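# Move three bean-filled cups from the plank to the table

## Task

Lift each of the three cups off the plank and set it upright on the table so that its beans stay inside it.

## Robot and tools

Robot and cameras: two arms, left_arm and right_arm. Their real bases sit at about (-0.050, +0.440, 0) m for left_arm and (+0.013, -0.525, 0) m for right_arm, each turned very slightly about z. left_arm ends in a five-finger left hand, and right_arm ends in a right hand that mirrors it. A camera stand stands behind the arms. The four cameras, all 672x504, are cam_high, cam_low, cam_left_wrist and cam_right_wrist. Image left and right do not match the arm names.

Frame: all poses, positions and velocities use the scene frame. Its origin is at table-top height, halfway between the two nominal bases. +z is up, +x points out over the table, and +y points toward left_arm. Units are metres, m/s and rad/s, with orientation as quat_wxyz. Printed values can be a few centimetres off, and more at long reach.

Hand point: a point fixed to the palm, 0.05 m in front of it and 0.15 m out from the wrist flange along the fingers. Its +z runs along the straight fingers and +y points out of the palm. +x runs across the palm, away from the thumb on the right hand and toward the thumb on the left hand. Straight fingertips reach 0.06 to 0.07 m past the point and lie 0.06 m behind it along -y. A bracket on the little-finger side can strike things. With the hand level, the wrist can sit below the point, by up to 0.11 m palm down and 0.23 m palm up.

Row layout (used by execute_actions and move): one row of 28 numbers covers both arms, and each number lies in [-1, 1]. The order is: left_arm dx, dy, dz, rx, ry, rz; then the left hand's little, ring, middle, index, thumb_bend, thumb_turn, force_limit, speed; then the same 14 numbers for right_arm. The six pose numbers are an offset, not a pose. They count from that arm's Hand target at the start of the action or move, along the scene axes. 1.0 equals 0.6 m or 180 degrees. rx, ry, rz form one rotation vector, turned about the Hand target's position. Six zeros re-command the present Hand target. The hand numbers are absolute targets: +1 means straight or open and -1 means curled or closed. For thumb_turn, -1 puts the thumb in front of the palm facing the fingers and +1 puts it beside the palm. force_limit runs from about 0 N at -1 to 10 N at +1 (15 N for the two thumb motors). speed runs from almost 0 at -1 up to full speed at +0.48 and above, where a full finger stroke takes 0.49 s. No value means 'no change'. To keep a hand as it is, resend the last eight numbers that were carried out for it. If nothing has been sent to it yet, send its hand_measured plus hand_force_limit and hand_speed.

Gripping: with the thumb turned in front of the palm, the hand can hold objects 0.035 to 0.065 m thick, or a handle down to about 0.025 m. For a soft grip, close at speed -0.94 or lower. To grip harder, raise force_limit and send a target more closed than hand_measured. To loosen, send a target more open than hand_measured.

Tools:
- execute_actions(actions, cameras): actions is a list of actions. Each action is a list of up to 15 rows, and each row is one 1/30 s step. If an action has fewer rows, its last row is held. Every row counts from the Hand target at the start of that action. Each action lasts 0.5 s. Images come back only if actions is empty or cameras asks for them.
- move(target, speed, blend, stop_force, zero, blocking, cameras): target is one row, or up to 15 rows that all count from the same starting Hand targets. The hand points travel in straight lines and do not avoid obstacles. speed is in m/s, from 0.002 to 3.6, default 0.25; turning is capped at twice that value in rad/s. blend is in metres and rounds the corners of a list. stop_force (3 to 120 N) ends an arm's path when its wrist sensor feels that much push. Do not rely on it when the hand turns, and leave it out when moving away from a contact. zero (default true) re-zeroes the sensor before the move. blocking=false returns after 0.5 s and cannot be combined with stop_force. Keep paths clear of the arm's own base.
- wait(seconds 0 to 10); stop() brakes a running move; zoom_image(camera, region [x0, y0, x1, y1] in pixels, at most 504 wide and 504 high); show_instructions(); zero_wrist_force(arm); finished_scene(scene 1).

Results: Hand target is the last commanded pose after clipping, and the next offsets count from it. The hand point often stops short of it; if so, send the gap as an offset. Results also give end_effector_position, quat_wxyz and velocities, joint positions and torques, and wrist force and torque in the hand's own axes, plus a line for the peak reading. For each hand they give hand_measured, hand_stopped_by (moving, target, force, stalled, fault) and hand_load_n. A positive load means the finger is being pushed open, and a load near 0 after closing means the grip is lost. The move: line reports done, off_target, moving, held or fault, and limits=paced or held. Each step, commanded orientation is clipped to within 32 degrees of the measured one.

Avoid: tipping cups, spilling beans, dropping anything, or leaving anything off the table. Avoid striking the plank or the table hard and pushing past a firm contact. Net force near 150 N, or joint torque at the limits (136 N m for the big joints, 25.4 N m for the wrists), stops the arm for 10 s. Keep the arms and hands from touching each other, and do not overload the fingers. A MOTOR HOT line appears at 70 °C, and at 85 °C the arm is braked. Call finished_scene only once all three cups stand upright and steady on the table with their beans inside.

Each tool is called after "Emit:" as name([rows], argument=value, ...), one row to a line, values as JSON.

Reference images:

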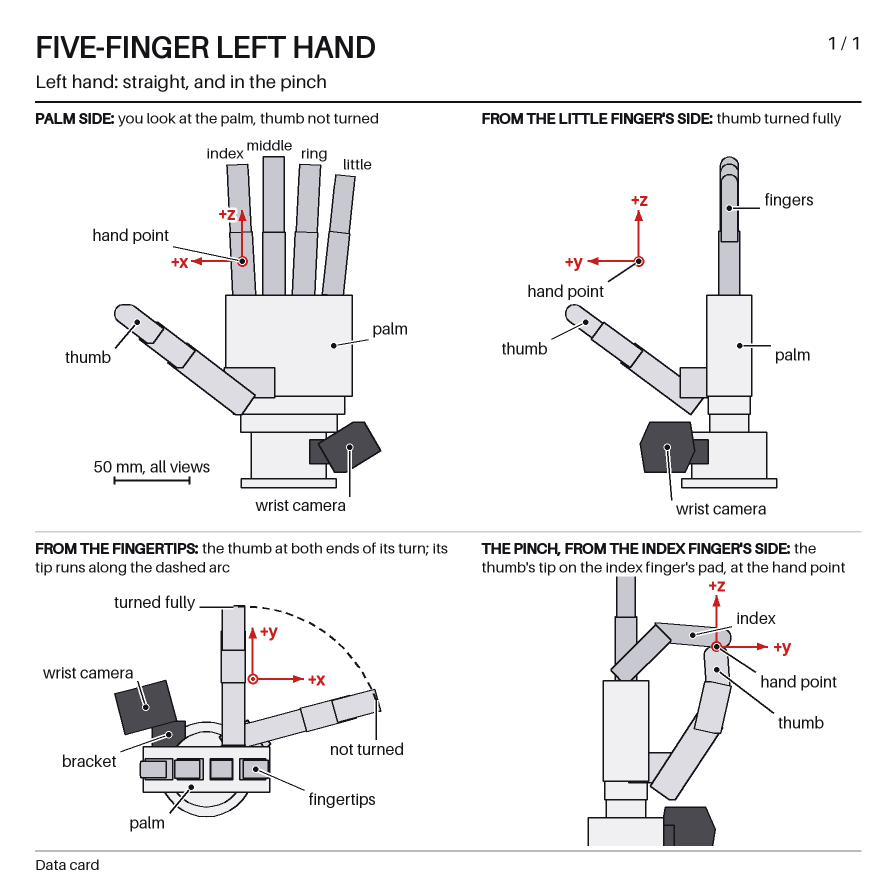

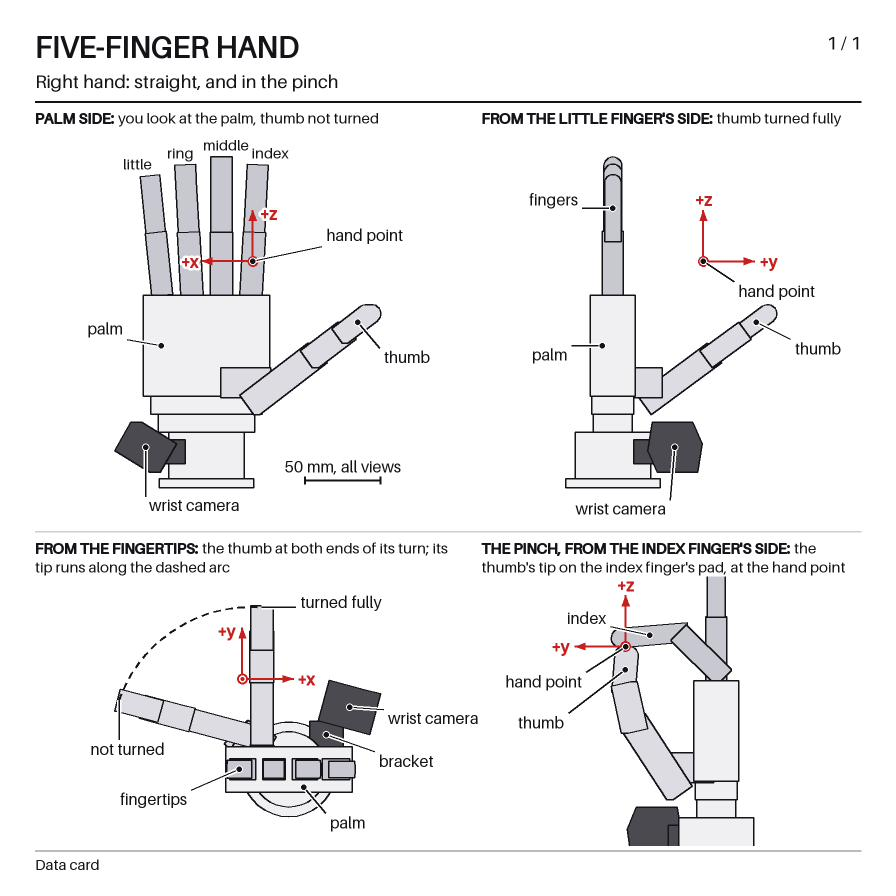

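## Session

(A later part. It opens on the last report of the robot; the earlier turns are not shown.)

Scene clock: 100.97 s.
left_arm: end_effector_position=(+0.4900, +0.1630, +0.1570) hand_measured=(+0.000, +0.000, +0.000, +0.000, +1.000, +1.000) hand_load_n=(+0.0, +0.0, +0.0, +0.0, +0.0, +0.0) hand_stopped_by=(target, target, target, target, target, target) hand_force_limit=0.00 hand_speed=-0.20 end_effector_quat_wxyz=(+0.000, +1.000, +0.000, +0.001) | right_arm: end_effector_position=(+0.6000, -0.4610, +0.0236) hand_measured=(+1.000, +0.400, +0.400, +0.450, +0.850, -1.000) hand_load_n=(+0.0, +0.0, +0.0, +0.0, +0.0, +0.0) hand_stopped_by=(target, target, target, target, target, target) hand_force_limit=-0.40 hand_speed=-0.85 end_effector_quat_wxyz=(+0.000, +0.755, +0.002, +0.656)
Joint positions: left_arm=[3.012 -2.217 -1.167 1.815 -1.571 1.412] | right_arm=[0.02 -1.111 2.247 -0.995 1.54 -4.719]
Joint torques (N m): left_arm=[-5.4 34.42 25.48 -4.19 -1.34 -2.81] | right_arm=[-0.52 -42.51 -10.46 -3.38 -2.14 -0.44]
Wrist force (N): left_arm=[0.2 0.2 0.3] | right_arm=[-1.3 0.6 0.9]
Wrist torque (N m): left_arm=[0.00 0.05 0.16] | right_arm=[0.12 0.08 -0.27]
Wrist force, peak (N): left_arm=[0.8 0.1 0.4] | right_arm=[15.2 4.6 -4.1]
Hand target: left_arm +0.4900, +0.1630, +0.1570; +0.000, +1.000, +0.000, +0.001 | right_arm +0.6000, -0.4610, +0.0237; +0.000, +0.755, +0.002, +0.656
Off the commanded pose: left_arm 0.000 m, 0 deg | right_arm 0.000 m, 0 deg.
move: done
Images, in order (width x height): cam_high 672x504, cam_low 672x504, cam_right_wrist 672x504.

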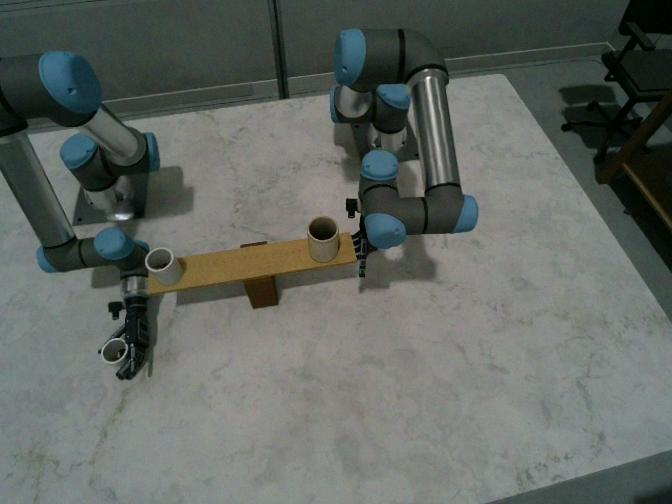

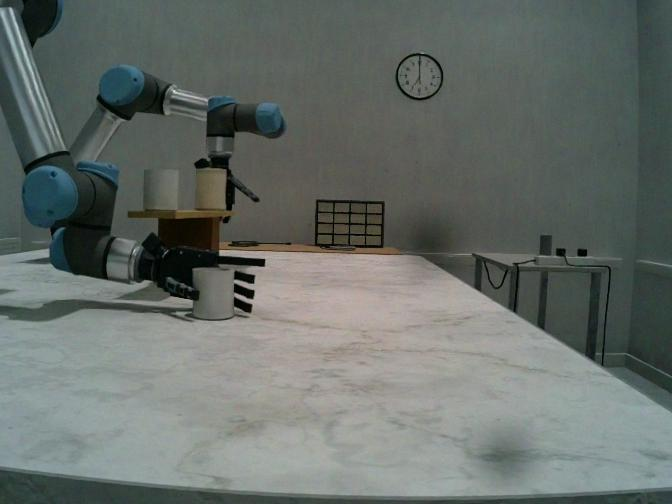

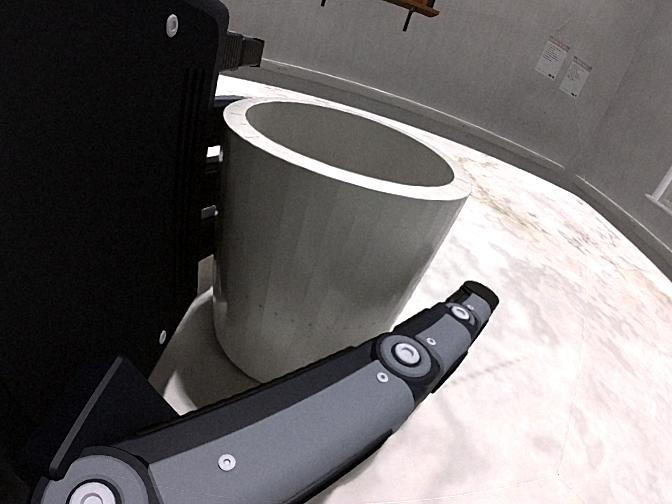

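Emit:
move([
  [0,0,0,0,0,0,0,0,0,0,1,1,0,-0.2,0,0,0,0,0,0,1,1,1,1,1,-1,-0.4,-0.5],
  [0,0,0,0,0,0,0,0,0,0,1,1,0,-0.2,0,0,0.15,0,0,0,1,1,1,1,1,-1,-0.4,-0.5],
], speed=0.06, cameras=["cam_low","cam_right_wrist","cam_high"])

Emit:
zoom_image(camera="cam_low", region=[120, 200, 290, 340])

Emit:
zoom_image(camera="cam_high", region=[40, 270, 190, 390])

Scene clock: 105.33 s.
left_arm: end_effector_position=(+0.4900, +0.1630, +0.1570) hand_measured=(+0.000, +0.000, +0.000, +0.000, +1.000, +1.000) hand_load_n=(+0.0, +0.0, +0.0, +0.0, -0.5, -0.5) hand_stopped_by=(target, target, target, target, target, target) hand_force_limit=0.00 hand_speed=-0.20 end_effector_quat_wxyz=(+0.000, +1.000, +0.000, +0.001) | right_arm: end_effector_position=(+0.6000, -0.4610, +0.1136) hand_measured=(+1.000, +1.000, +1.000, +1.000, +1.000, -1.000) hand_load_n=(+0.0, +0.0, +0.0, +0.0, +0.0, +0.0) hand_stopped_by=(target, target, target, target, target, target) hand_force_limit=-0.40 hand_speed=-0.50 end_effector_quat_wxyz=(+0.000, +0.755, +0.002, +0.656)
Joint positions: left_arm=[3.012 -2.217 -1.167 1.815 -1.571 1.412] | right_arm=[0.02 -1.335 2.199 -0.723 1.54 -4.719]
Joint torques (N m): left_arm=[-5.18 32.54 23.86 -4.43 -1.22 -3.12] | right_arm=[4.67 -39.05 -26.17 1.98 1.58 1.13]
Wrist force (N): left_arm=[0.4 0.1 0.2] | right_arm=[-1.5 1.0 1.1]
Wrist torque (N m): left_arm=[0.00 0.03 0.17] | right_arm=[0.17 0.09 -0.29]
Wrist force, peak (N): left_arm=[0.9 0.0 0.5] | right_arm=[-1.8 0.8 1.3]
Hand target: left_arm +0.4900, +0.1630, +0.1570; +0.000, +1.000, +0.000, +0.001 | right_arm +0.6000, -0.4610, +0.1137; +0.000, +0.755, +0.002, +0.656
Off the commanded pose: left_arm 0.000 m, 0 deg | right_arm 0.000 m, 0 deg.
move: done
Images, in order (width x height): cam_high 672x504, cam_low 672x504, cam_right_wrist 672x504.

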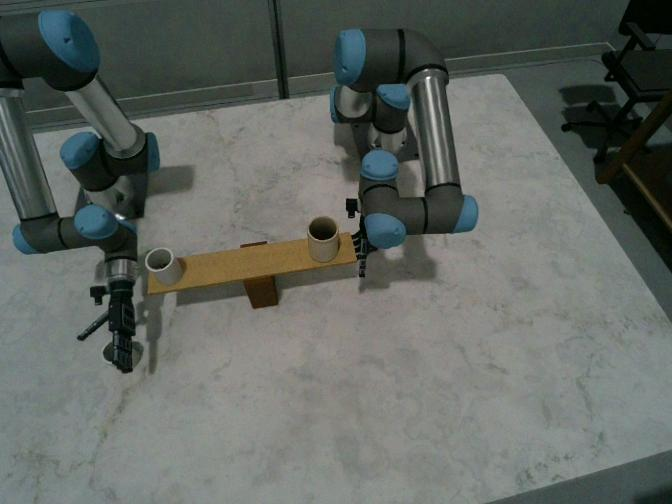

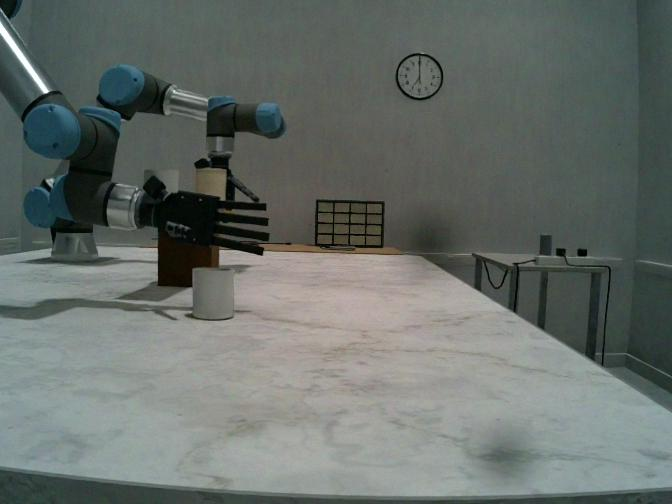

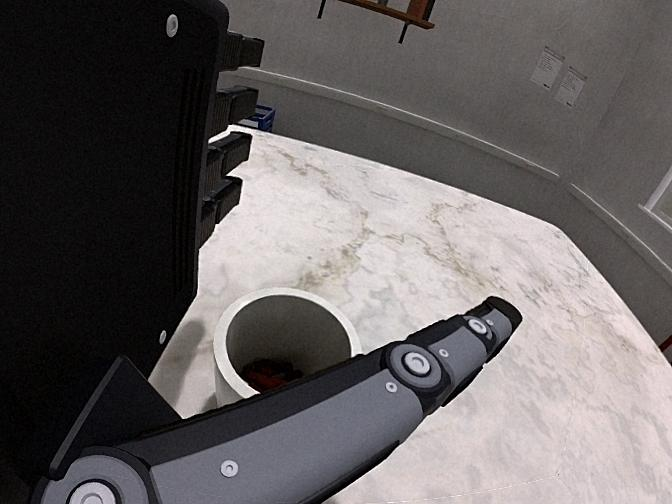

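Scaled by 2.965.

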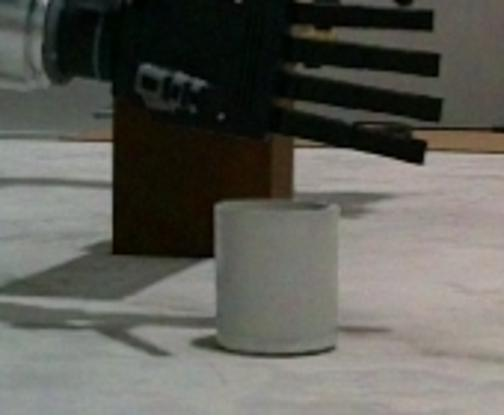

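Scaled by 3.360.

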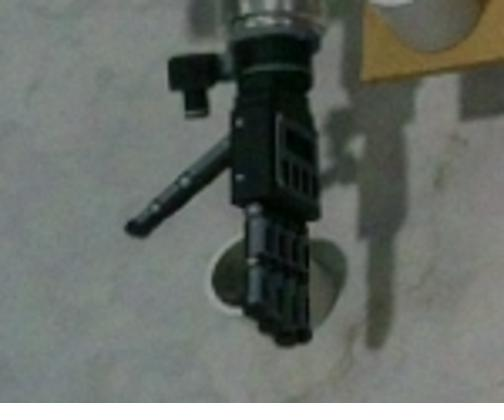

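Emit:
move([
  [0,0,0,0,0,0,0,0,0,0,1,1,0,-0.2,0,0,0.31,0,0,0.03,1,1,1,1,1,-1,-0.4,-0.5],
  [0,0,0,0,0,0,0,0,0,0,1,1,0,-0.2,-0.225,0.295,0.31,0,0,0.1389,1,1,1,1,1,-1,-0.4,-0.5],
], speed=0.18, blend=[0.04, 0], cameras=["cam_low","cam_right_wrist","cam_high"])

Emit:
zoom_image(camera="cam_low", region=[110, 120, 260, 230])

Emit:
zoom_image(camera="cam_high", region=[90, 190, 240, 310])

Scene clock: 108.97 s.
left_arm: end_effector_position=(+0.4900, +0.1630, +0.1570) hand_measured=(+0.000, +0.000, +0.000, +0.000, +1.000, +1.000) hand_load_n=(+0.0, +0.0, +0.0, +0.5, +0.0, +0.0) hand_stopped_by=(target, target, target, target, target, target) hand_force_limit=0.00 hand_speed=-0.20 end_effector_quat_wxyz=(+0.000, +1.000, +0.000, +0.001) | right_arm: end_effector_position=(+0.4651, -0.2841, +0.2997) hand_measured=(+1.000, +1.000, +1.000, +1.000, +1.000, -1.000) hand_load_n=(+0.0, +0.0, +0.5, +0.0, +0.0, +0.0) hand_stopped_by=(target, target, target, target, target, target) hand_force_limit=-0.40 hand_speed=-0.50 end_effector_quat_wxyz=(-0.142, +0.737, +0.165, +0.640)
Joint positions: left_arm=[3.012 -2.217 -1.167 1.815 -1.571 1.412] | right_arm=[0.305 -1.844 2.123 -0.137 1.39 -4.74]
Joint torques (N m): left_arm=[-2.76 34.7 22.68 -4.47 -1.12 -2.78] | right_arm=[8.91 -22.43 -9.08 1.6 2.57 1.55]
Wrist force (N): left_arm=[0.4 -0.1 0.2] | right_arm=[-1.1 0.8 1.1]
Wrist torque (N m): left_arm=[-0.04 0.03 0.18] | right_arm=[0.15 0.03 -0.31]
Wrist force, peak (N): left_arm=[0.6 0.6 0.5] | right_arm=[-2.3 0.3 1.6]
Hand target: left_arm +0.4900, +0.1630, +0.1570; +0.000, +1.000, +0.000, +0.001 | right_arm +0.4650, -0.2840, +0.2997; -0.142, +0.737, +0.165, +0.640
Off the commanded pose: left_arm 0.000 m, 0 deg | right_arm 0.000 m, 0 deg.
move: done
Images, in order (width x height): cam_high 672x504, cam_low 672x504, cam_right_wrist 672x504.

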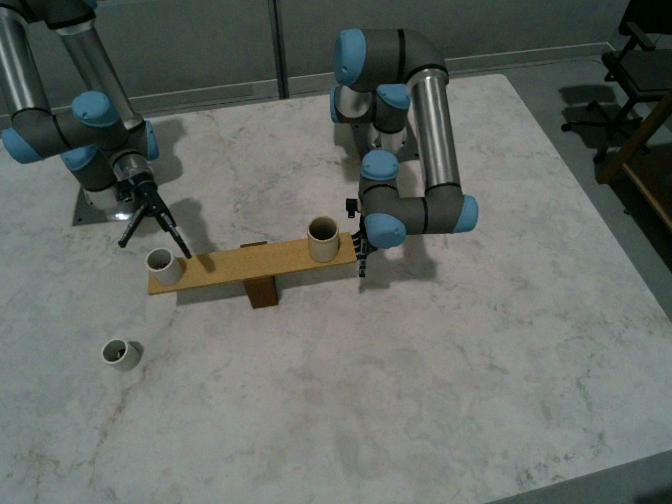

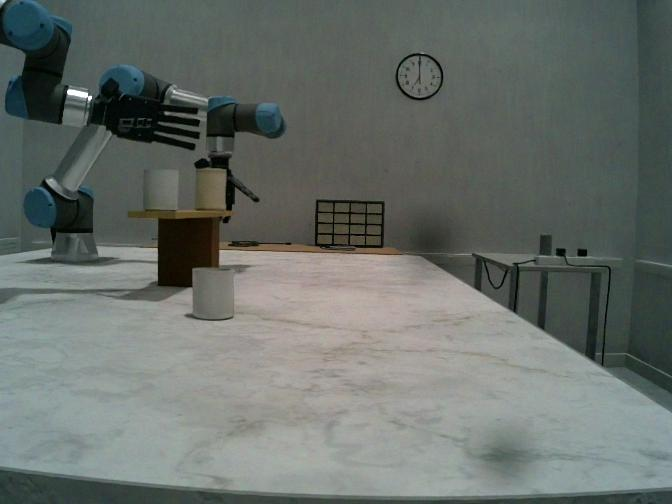

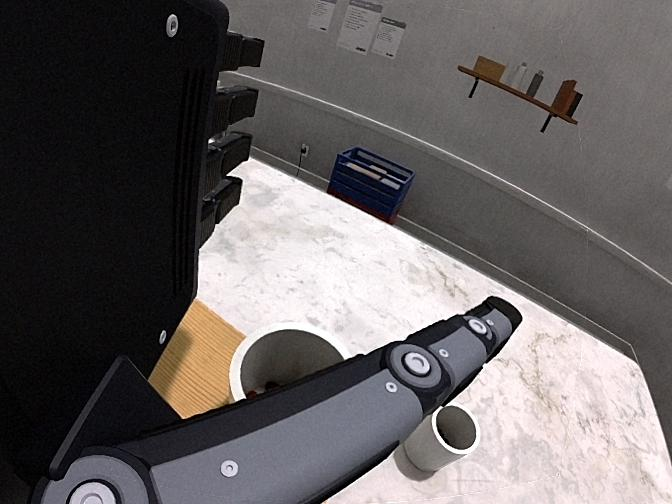

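Scaled by 3.360.

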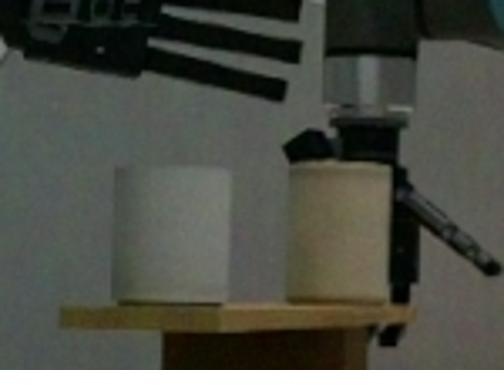

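Scaled by 3.360.

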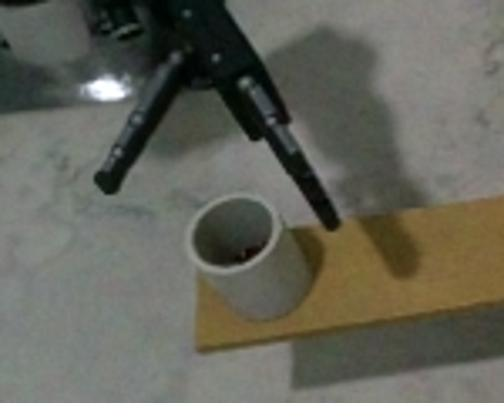

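Emit:
move(target=[0,0,0,0,0,0,0,0,0,0,1,1,0,-0.2,-0.0033,-0.0167,-0.0667,0,0,0,1,1,1,1,1,-1,-0.4,-0.5], speed=0.1, cameras=["cam_low","cam_right_wrist","cam_high"])

Emit:
zoom_image(camera="cam_low", region=[110, 120, 260, 230])

Emit:
zoom_image(camera="cam_high", region=[90, 190, 240, 310])

Emit:
zoom_image(camera="cam_right_wrist", region=[150, 130, 600, 504])

Scene clock: 111.63 s.
left_arm: end_effector_position=(+0.4900, +0.1630, +0.1570) hand_measured=(+0.000, +0.000, +0.000, +0.000, +1.000, +1.000) hand_load_n=(+0.0, +0.0, +0.0, +0.0, +0.0, +0.0) hand_stopped_by=(target, target, target, target, target, target) hand_force_limit=0.00 hand_speed=-0.20 end_effector_quat_wxyz=(+0.000, +1.000, +0.000, +0.001) | right_arm: end_effector_position=(+0.4630, -0.2940, +0.2598) hand_measured=(+1.000, +1.000, +1.000, +1.000, +1.000, -1.000) hand_load_n=(+0.0, +0.0, +0.0, +0.0, +0.0, +0.0) hand_stopped_by=(target, target, target, target, target, target) hand_force_limit=-0.40 hand_speed=-0.50 end_effector_quat_wxyz=(-0.142, +0.737, +0.165, +0.640)
Joint positions: left_arm=[3.012 -2.217 -1.167 1.815 -1.571 1.412] | right_arm=[0.267 -1.831 2.222 -0.247 1.352 -4.746]
Joint torques (N m): left_arm=[-3.29 33.71 23.98 -4.39 -1.31 -2.83] | right_arm=[-7.96 3.65 -9.59 -3.7 -2.72 -1.47]
Wrist force (N): left_arm=[0.7 0.1 0.5] | right_arm=[-1.5 0.8 1.1]
Wrist torque (N m): left_arm=[-0.03 -0.01 0.19] | right_arm=[0.14 0.08 -0.16]
Wrist force, peak (N): left_arm=[0.8 0.4 0.6] | right_arm=[-1.6 0.9 1.6]
Hand target: left_arm +0.4900, +0.1630, +0.1570; +0.000, +1.000, +0.000, +0.001 | right_arm +0.4630, -0.2940, +0.2597; -0.142, +0.737, +0.165, +0.640
Off the commanded pose: left_arm 0.000 m, 0 deg | right_arm 0.000 m, 0 deg.
move: done
Images, in order (width x height): cam_high 672x504, cam_low 672x504, cam_right_wrist 672x504.

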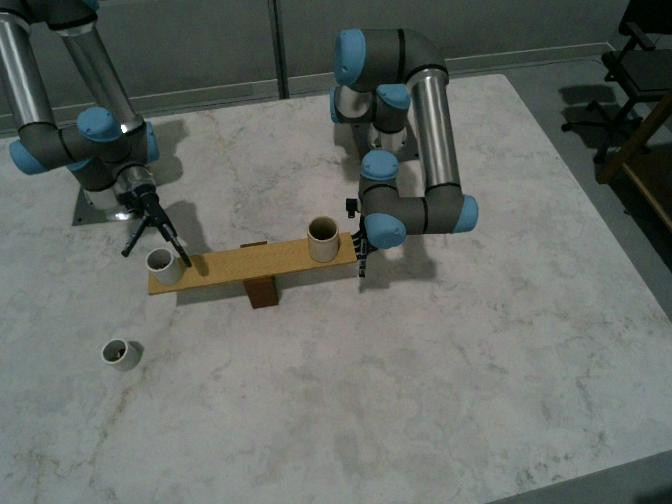

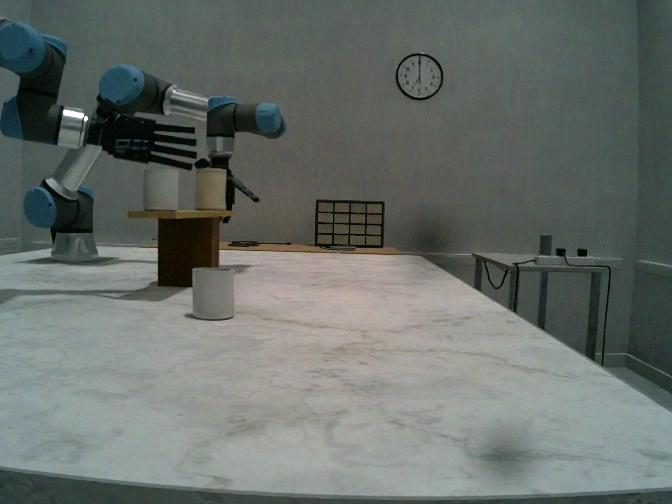

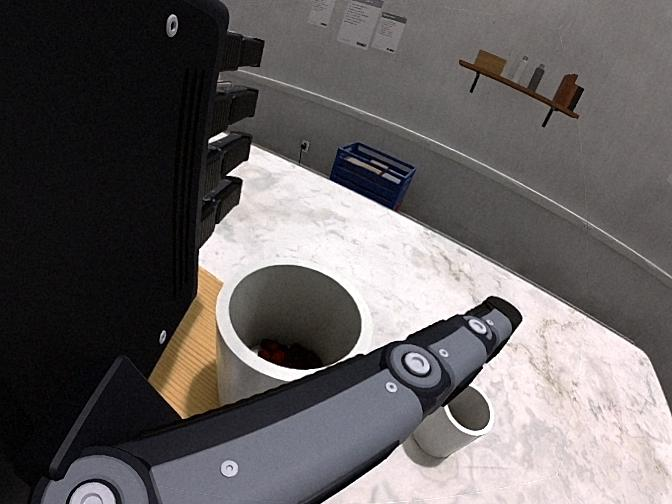

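Scaled by 3.360.

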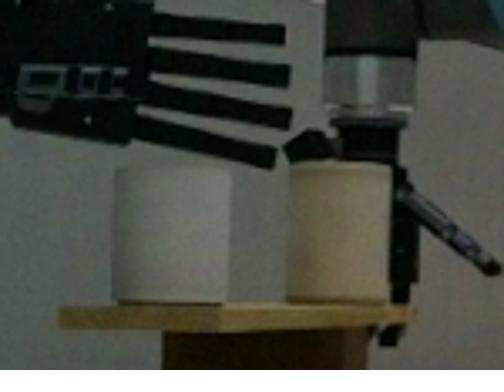

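Scaled by 3.360.

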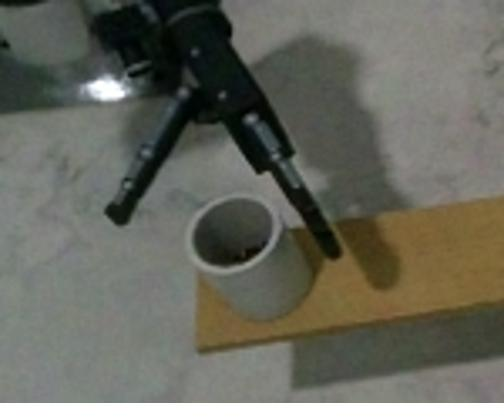

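Scaled by 1.120 from the camera's 672x504 image, which has a finer 960x720 frame.

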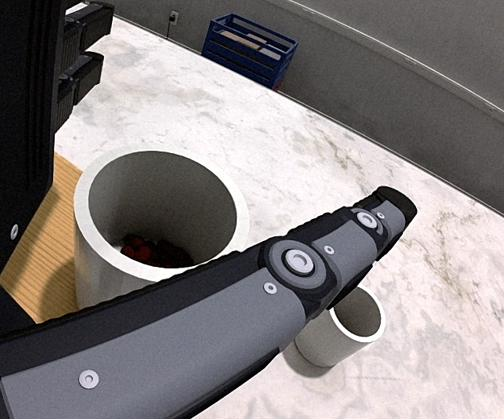

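Emit:
move(target=[0,0,0,0,0,0,0,0,0,0,1,1,0,-0.2,-0.0013,0.003,-0.1212,0,0,0,1,1,1,1,1,-1,-0.4,-0.5], speed=0.06, stop_force=5, cameras=["cam_low","cam_right_wrist","cam_high"])

Emit:
zoom_image(camera="cam_low", region=[110, 140, 250, 240])

Emit:
zoom_image(camera="cam_high", region=[110, 215, 220, 305])

Emit:
zoom_image(camera="cam_right_wrist", region=[150, 30, 600, 404])

Scene clock: 114.80 s.
left_arm: end_effector_position=(+0.4900, +0.1630, +0.1570) hand_measured=(+0.000, +0.000, +0.000, +0.000, +1.000, +1.000) hand_load_n=(+0.0, +0.0, +0.0, +0.0, +0.0, +0.0) hand_stopped_by=(target, target, target, target, target, target) hand_force_limit=0.00 hand_speed=-0.20 end_effector_quat_wxyz=(+0.000, +1.000, +0.000, +0.001) | right_arm: end_effector_position=(+0.4622, -0.2922, +0.1869) hand_measured=(+1.000, +1.000, +1.000, +1.000, +1.000, -1.000) hand_load_n=(+0.0, +0.0, +0.0, +0.0, +0.0, +0.5) hand_stopped_by=(target, target, target, target, target, target) hand_force_limit=-0.40 hand_speed=-0.50 end_effector_quat_wxyz=(-0.142, +0.737, +0.165, +0.640)
Joint positions: left_arm=[3.012 -2.217 -1.167 1.815 -1.571 1.412] | right_arm=[0.275 -1.718 2.351 -0.49 1.36 -4.745]
Joint torques (N m): left_arm=[-4.93 34.39 23.24 -4.3 -0.94 -2.96] | right_arm=[6.81 1.54 -5.43 -3.69 2.55 1.59]
Wrist force (N): left_arm=[0.4 0.2 0.1] | right_arm=[-1.1 0.8 0.8]
Wrist torque (N m): left_arm=[0.02 0.03 0.17] | right_arm=[0.17 0.04 -0.26]
Wrist force, peak (N): left_arm=[0.3 0.4 0.8] | right_arm=[-1.8 0.9 1.2]
Hand target: left_arm +0.4900, +0.1630, +0.1570; +0.000, +1.000, +0.000, +0.001 | right_arm +0.4622, -0.2922, +0.1869; -0.142, +0.737, +0.165, +0.640
Off the commanded pose: left_arm 0.000 m, 0 deg | right_arm 0.000 m, 0 deg.
move: done
Images, in order (width x height): cam_high 672x504, cam_low 672x504, cam_right_wrist 672x504.

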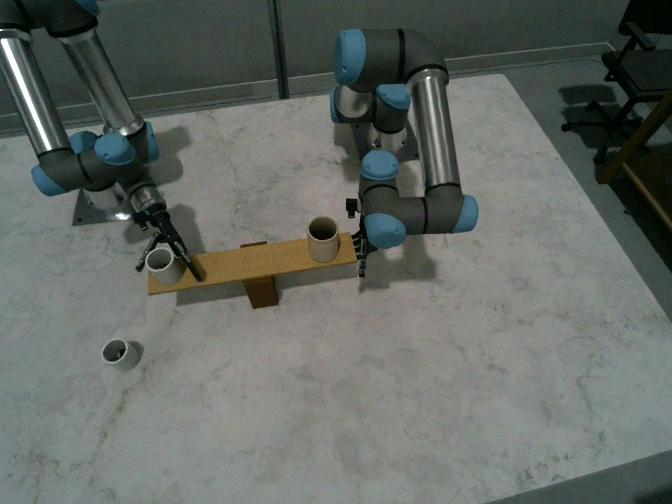

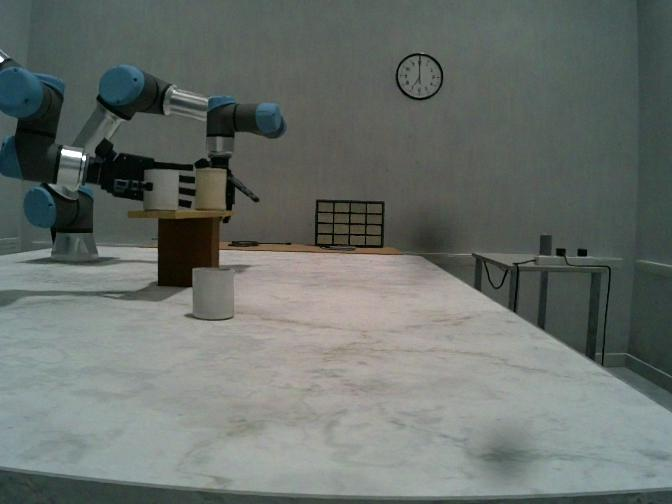

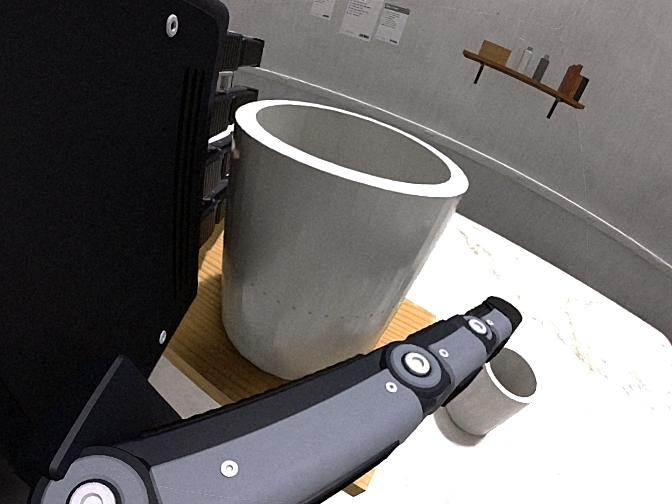

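Scaled by 3.600.

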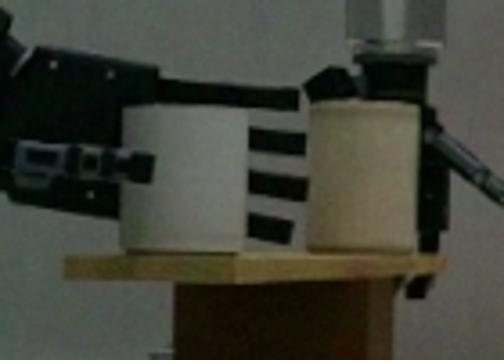

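Scaled by 4.582.

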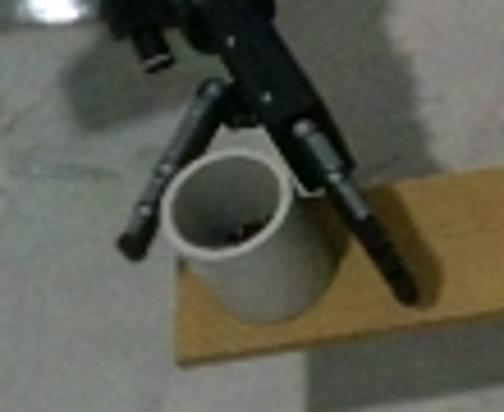

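Scaled by 1.120 from the camera's 672x504 image, which has a finer 960x720 frame.

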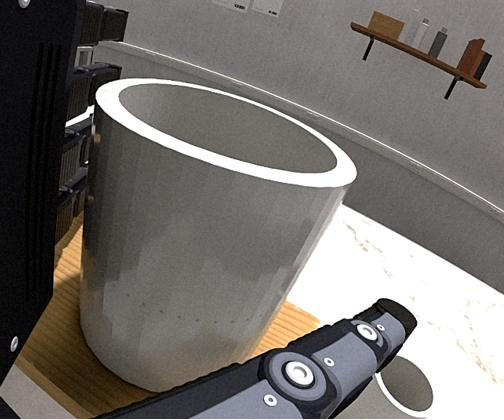

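Emit:
move(target=[0,0,0,0,0,0,0,0,0,0,1,1,0,-0.2,0,0,0,0,0,0,1,0.1,0.1,0.1,0.2,-1,-0.75,-0.85], cameras=["cam_high","cam_low","cam_right_wrist"])

Emit:
zoom_image(camera="cam_high", region=[110, 215, 220, 305])

Emit:
zoom_image(camera="cam_low", region=[110, 140, 250, 240])

Scene clock: 117.47 s.
left_arm: end_effector_position=(+0.4900, +0.1630, +0.1570) hand_measured=(+0.000, +0.000, +0.000, +0.000, +1.000, +1.000) hand_load_n=(+0.0, +0.0, +0.0, +0.0, +0.0, +0.0) hand_stopped_by=(target, target, target, target, target, target) hand_force_limit=0.00 hand_speed=-0.20 end_effector_quat_wxyz=(+0.000, +1.000, +0.000, +0.001) | right_arm: end_effector_position=(+0.4622, -0.2922, +0.1869) hand_measured=(+1.000, +0.182, +0.250, +0.320, +0.650, -1.000) hand_load_n=(+0.0, +2.5, +1.0, +0.0, +5.0, +1.0) hand_stopped_by=(target, force, force, force, force, target) hand_force_limit=-0.75 hand_speed=-0.85 end_effector_quat_wxyz=(-0.142, +0.737, +0.165, +0.640)
Joint positions: left_arm=[3.012 -2.217 -1.167 1.815 -1.571 1.412] | right_arm=[0.275 -1.718 2.351 -0.49 1.36 -4.745]
Joint torques (N m): left_arm=[-4.54 34.26 23.01 -4.34 -1.31 -3.12] | right_arm=[5.77 0.45 -6.62 -3.59 0.95 1.31]
Wrist force (N): left_arm=[0.5 -0.1 0.5] | right_arm=[-1.3 0.5 1.0]
Wrist torque (N m): left_arm=[-0.05 0.02 0.18] | right_arm=[0.15 0.02 -0.29]
Wrist force, peak (N): left_arm=[0.8 0.4 0.5] | right_arm=[-1.8 1.4 0.8]
Hand target: left_arm +0.4900, +0.1630, +0.1570; +0.000, +1.000, +0.000, +0.001 | right_arm +0.4622, -0.2922, +0.1869; -0.142, +0.737, +0.165, +0.640
Off the commanded pose: left_arm 0.000 m, 0 deg | right_arm 0.000 m, 0 deg.
move: done
Images, in order (width x height): cam_high 672x504, cam_low 672x504, cam_right_wrist 672x504.

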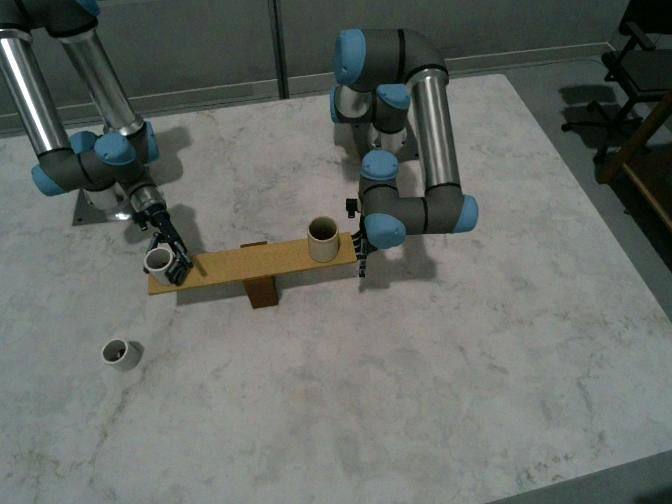

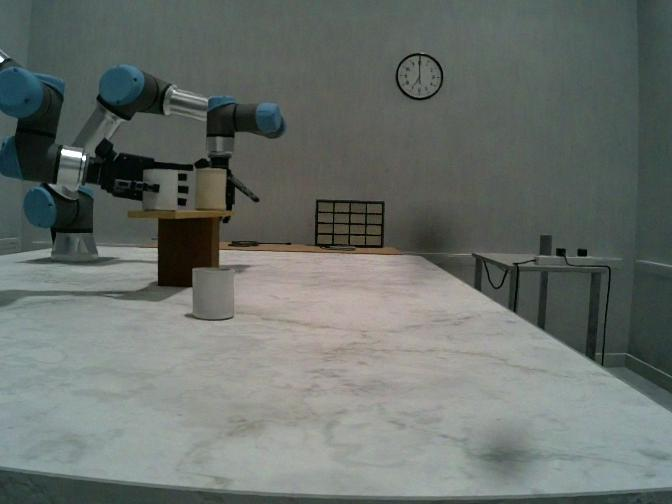

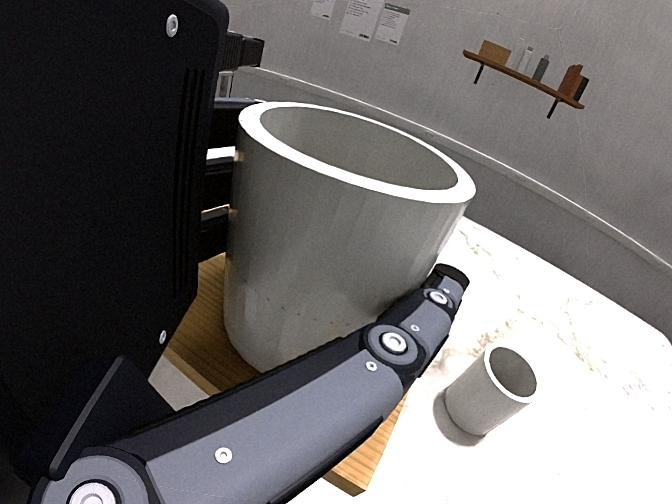

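Scaled by 4.582.

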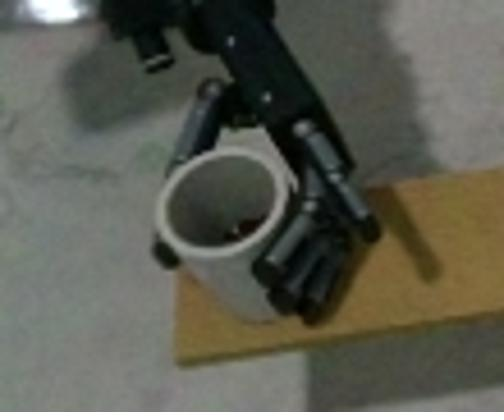

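Scaled by 3.600.

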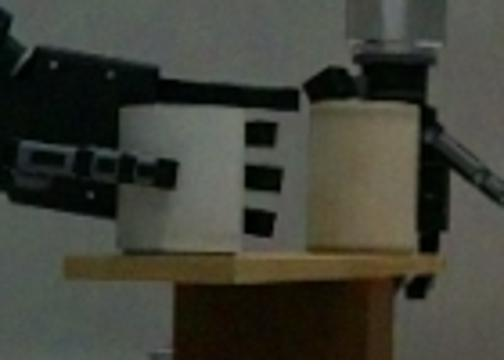

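Tighten the grip in the same way that worked before.

Emit:
move(target=[0,0,0,0,0,0,0,0,0,0,1,1,0,-0.2,0,0,0,0,0,0,1,0.1,-0.2,-0.2,0.2,-1,0.2,-0.9])

Emit:
move(target=[0,0,0,0,0,0,0,0,0,0,1,1,0,-0.2,0,0,0,0,0,0,1,-0.1,-0.2,-0.2,0.2,-1,-0.3,-0.9], cameras=["cam_high"])

Emit:
zoom_image(camera="cam_high", region=[110, 215, 220, 305])

Scene clock: 118.47 s.
left_arm: end_effector_position=(+0.4900, +0.1630, +0.1570) hand_measured=(+0.000, +0.000, +0.000, +0.000, +1.000, +1.000) hand_load_n=(+0.0, +0.0, +0.0, +0.0, +0.0, +0.0) hand_stopped_by=(target, target, target, target, target, target) hand_force_limit=0.00 hand_speed=-0.20 end_effector_quat_wxyz=(+0.000, +1.000, +0.000, +0.001) | right_arm: end_effector_position=(+0.4622, -0.2922, +0.1869) hand_measured=(+1.000, +0.182, +0.216, +0.276, +0.654, -1.000) hand_load_n=(+0.0, +0.5, +5.0, +7.5, +16.5, -1.0) hand_stopped_by=(target, force, force, force, force, target) hand_force_limit=0.20 hand_speed=-0.90 end_effector_quat_wxyz=(-0.142, +0.737, +0.165, +0.640)
Joint positions: left_arm=[3.012 -2.217 -1.167 1.815 -1.571 1.412] | right_arm=[0.275 -1.718 2.351 -0.49 1.36 -4.745]
Joint torques (N m): left_arm=[-4.25 34.25 23.39 -4.27 -1.34 -3] | right_arm=[5.98 0.58 -6.82 -3.36 0.2 1.14]
Wrist force (N): left_arm=[0.4 0.2 0.1] | right_arm=[-1.8 0.9 1.1]
Wrist torque (N m): left_arm=[0.01 0.02 0.17] | right_arm=[0.16 0.09 -0.23]
Wrist force, peak (N): left_arm=[0.4 0.0 0.7] | right_arm=[-2.1 0.8 1.3]
Hand target: left_arm +0.4900, +0.1630, +0.1570; +0.000, +1.000, +0.000, +0.001 | right_arm +0.4622, -0.2922, +0.1869; -0.142, +0.737, +0.165, +0.640
Off the commanded pose: left_arm 0.000 m, 0 deg | right_arm 0.000 m, 0 deg.
move: done

Scene clock: 118.97 s.
left_arm: end_effector_position=(+0.4900, +0.1630, +0.1570) hand_measured=(+0.000, +0.000, +0.000, +0.000, +1.000, +1.000) hand_load_n=(+0.5, +0.5, +0.0, +0.0, +0.0, +0.0) hand_stopped_by=(target, target, target, target, target, target) hand_force_limit=0.00 hand_speed=-0.20 end_effector_quat_wxyz=(+0.000, +1.000, +0.000, +0.001) | right_arm: end_effector_position=(+0.4622, -0.2922, +0.1869) hand_measured=(+1.000, +0.154, +0.216, +0.276, +0.654, -1.000) hand_load_n=(+0.0, +4.0, +4.0, +7.0, +17.5, +1.0) hand_stopped_by=(target, force, force, force, force, target) hand_force_limit=-0.30 hand_speed=-0.90 end_effector_quat_wxyz=(-0.142, +0.737, +0.165, +0.640)
Joint positions: left_arm=[3.012 -2.217 -1.167 1.815 -1.571 1.412] | right_arm=[0.275 -1.718 2.351 -0.49 1.36 -4.745]
Joint torques (N m): left_arm=[-3.67 34.33 21.96 -4.33 -1.02 -3.08] | right_arm=[5.32 -0.51 -6.51 -3.32 -0.05 1.18]
Wrist force (N): left_arm=[0.4 0.1 0.5] | right_arm=[-1.9 0.5 1.7]
Wrist torque (N m): left_arm=[-0.04 0.04 0.17] | right_arm=[0.11 0.07 -0.24]
Wrist force, peak (N): left_arm=[0.6 0.5 0.4] | right_arm=[-2.0 0.6 1.7]
Hand target: left_arm +0.4900, +0.1630, +0.1570; +0.000, +1.000, +0.000, +0.001 | right_arm +0.4622, -0.2922, +0.1869; -0.142, +0.737, +0.165, +0.640
Off the commanded pose: left_arm 0.000 m, 0 deg | right_arm 0.000 m, 0 deg.
move: done
Images, in order (width x height): cam_high 672x504.

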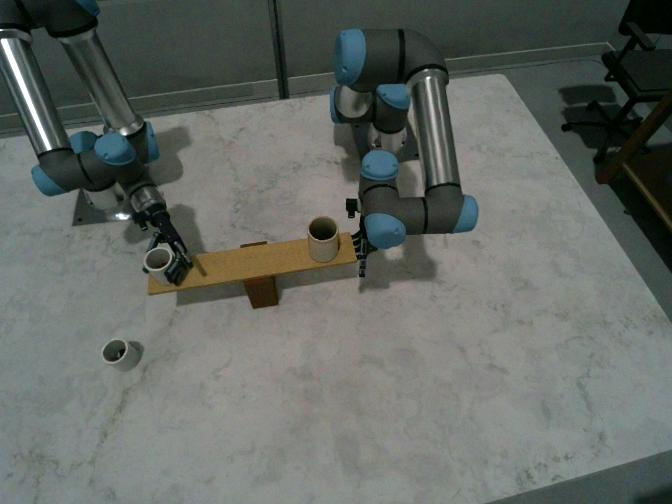

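Scaled by 4.582.

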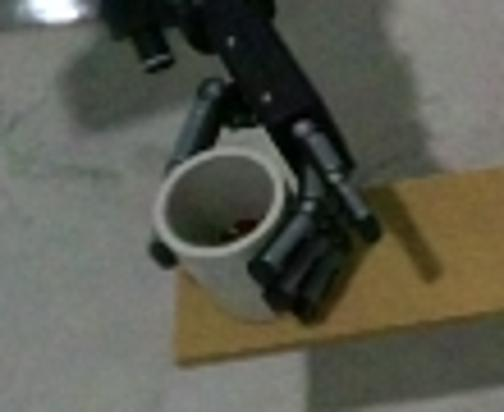

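Emit:
move(target=[0,0,0,0,0,0,0,0,0,0,1,1,0,-0.2,0,0,0.02,0,0,0,1,-0.1,-0.2,-0.2,0.2,-1,-0.3,-0.9], speed=0.01, cameras=["cam_high","cam_low","cam_left_wrist"])

Emit:
zoom_image(camera="cam_low", region=[110, 140, 250, 240])

Emit:
zoom_image(camera="cam_high", region=[110, 215, 220, 305])

Scene clock: 121.03 s.
left_arm: end_effector_position=(+0.4900, +0.1630, +0.1570) hand_measured=(+0.000, +0.000, +0.000, +0.000, +1.000, +1.000) hand_load_n=(+0.5, +0.5, +0.0, +0.0, +0.0, +0.0) hand_stopped_by=(target, target, target, target, target, target) hand_force_limit=0.00 hand_speed=-0.20 end_effector_quat_wxyz=(+0.000, +1.000, +0.000, +0.001) | right_arm: end_effector_position=(+0.4622, -0.2922, +0.1988) hand_measured=(+1.000, +0.154, +0.216, +0.276, +0.654, -1.000) hand_load_n=(+0.0, +3.5, +4.0, +7.0, +17.5, +1.0) hand_stopped_by=(target, force, force, force, force, target) hand_force_limit=-0.30 hand_speed=-0.90 end_effector_quat_wxyz=(-0.142, +0.737, +0.165, +0.640)
Joint positions: left_arm=[3.012 -2.217 -1.167 1.815 -1.571 1.412] | right_arm=[0.275 -1.741 2.332 -0.448 1.36 -4.745]
Joint torques (N m): left_arm=[-2.88 33.96 22.72 -4.18 -1 -2.86] | right_arm=[6 -25.17 -30.49 1.19 -0.14 1.06]
Wrist force (N): left_arm=[0.6 0.3 1.8] | right_arm=[-3.3 0.5 1.4]
Wrist torque (N m): left_arm=[-0.07 0.09 0.16] | right_arm=[0.09 0.07 -0.29]
Wrist force, peak (N): left_arm=[0.5 0.7 2.2] | right_arm=[-3.6 0.8 1.5]
Hand target: left_arm +0.4900, +0.1630, +0.1570; +0.000, +1.000, +0.000, +0.001 | right_arm +0.4622, -0.2922, +0.1989; -0.142, +0.737, +0.165, +0.640
Off the commanded pose: left_arm 0.000 m, 0 deg | right_arm 0.000 m, 0 deg.
move: done
Images, in order (width x height): cam_high 672x504, cam_low 672x504, cam_left_wrist 672x504.

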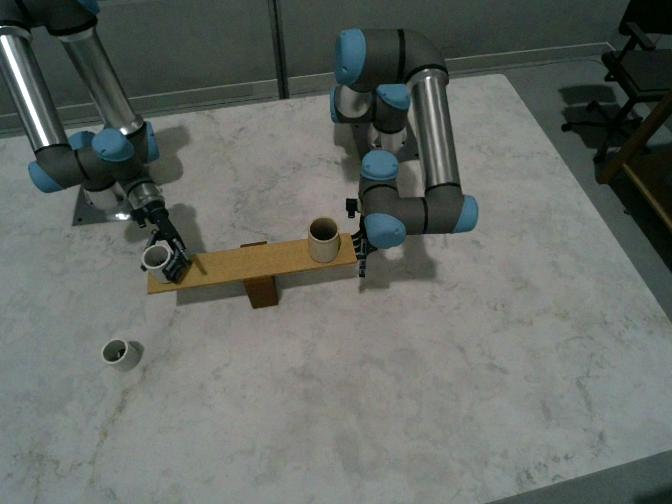

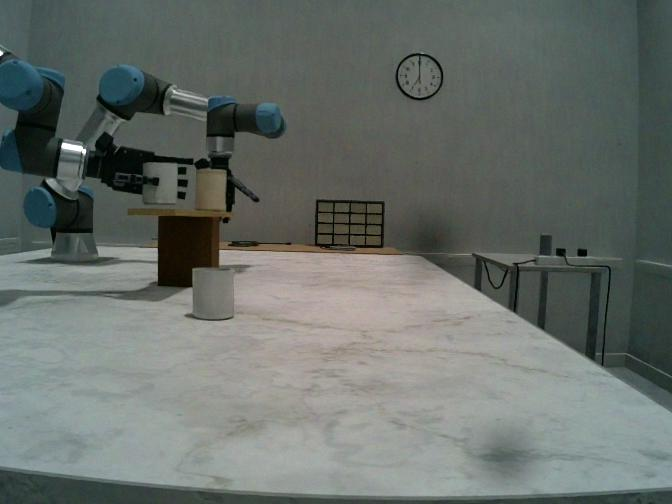

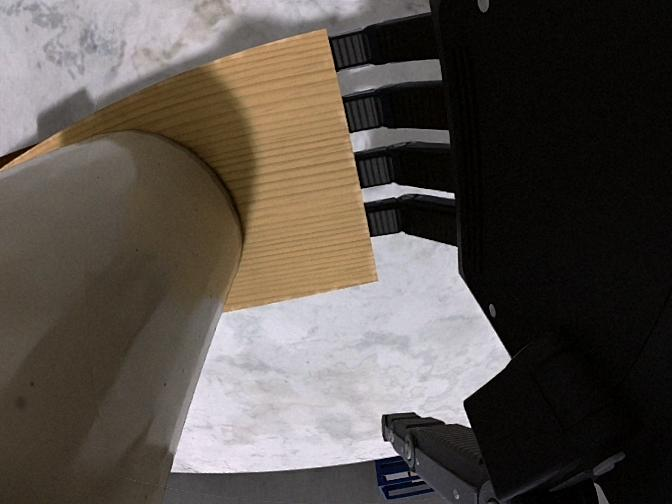

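Scaled by 3.600.

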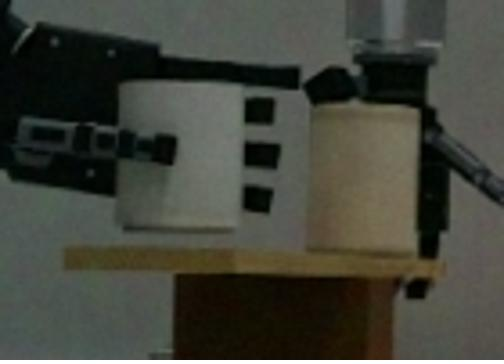

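Scaled by 4.582.

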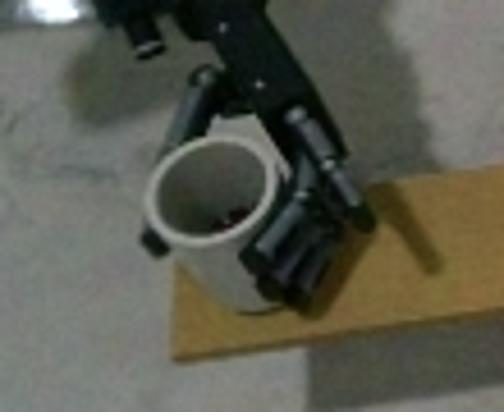

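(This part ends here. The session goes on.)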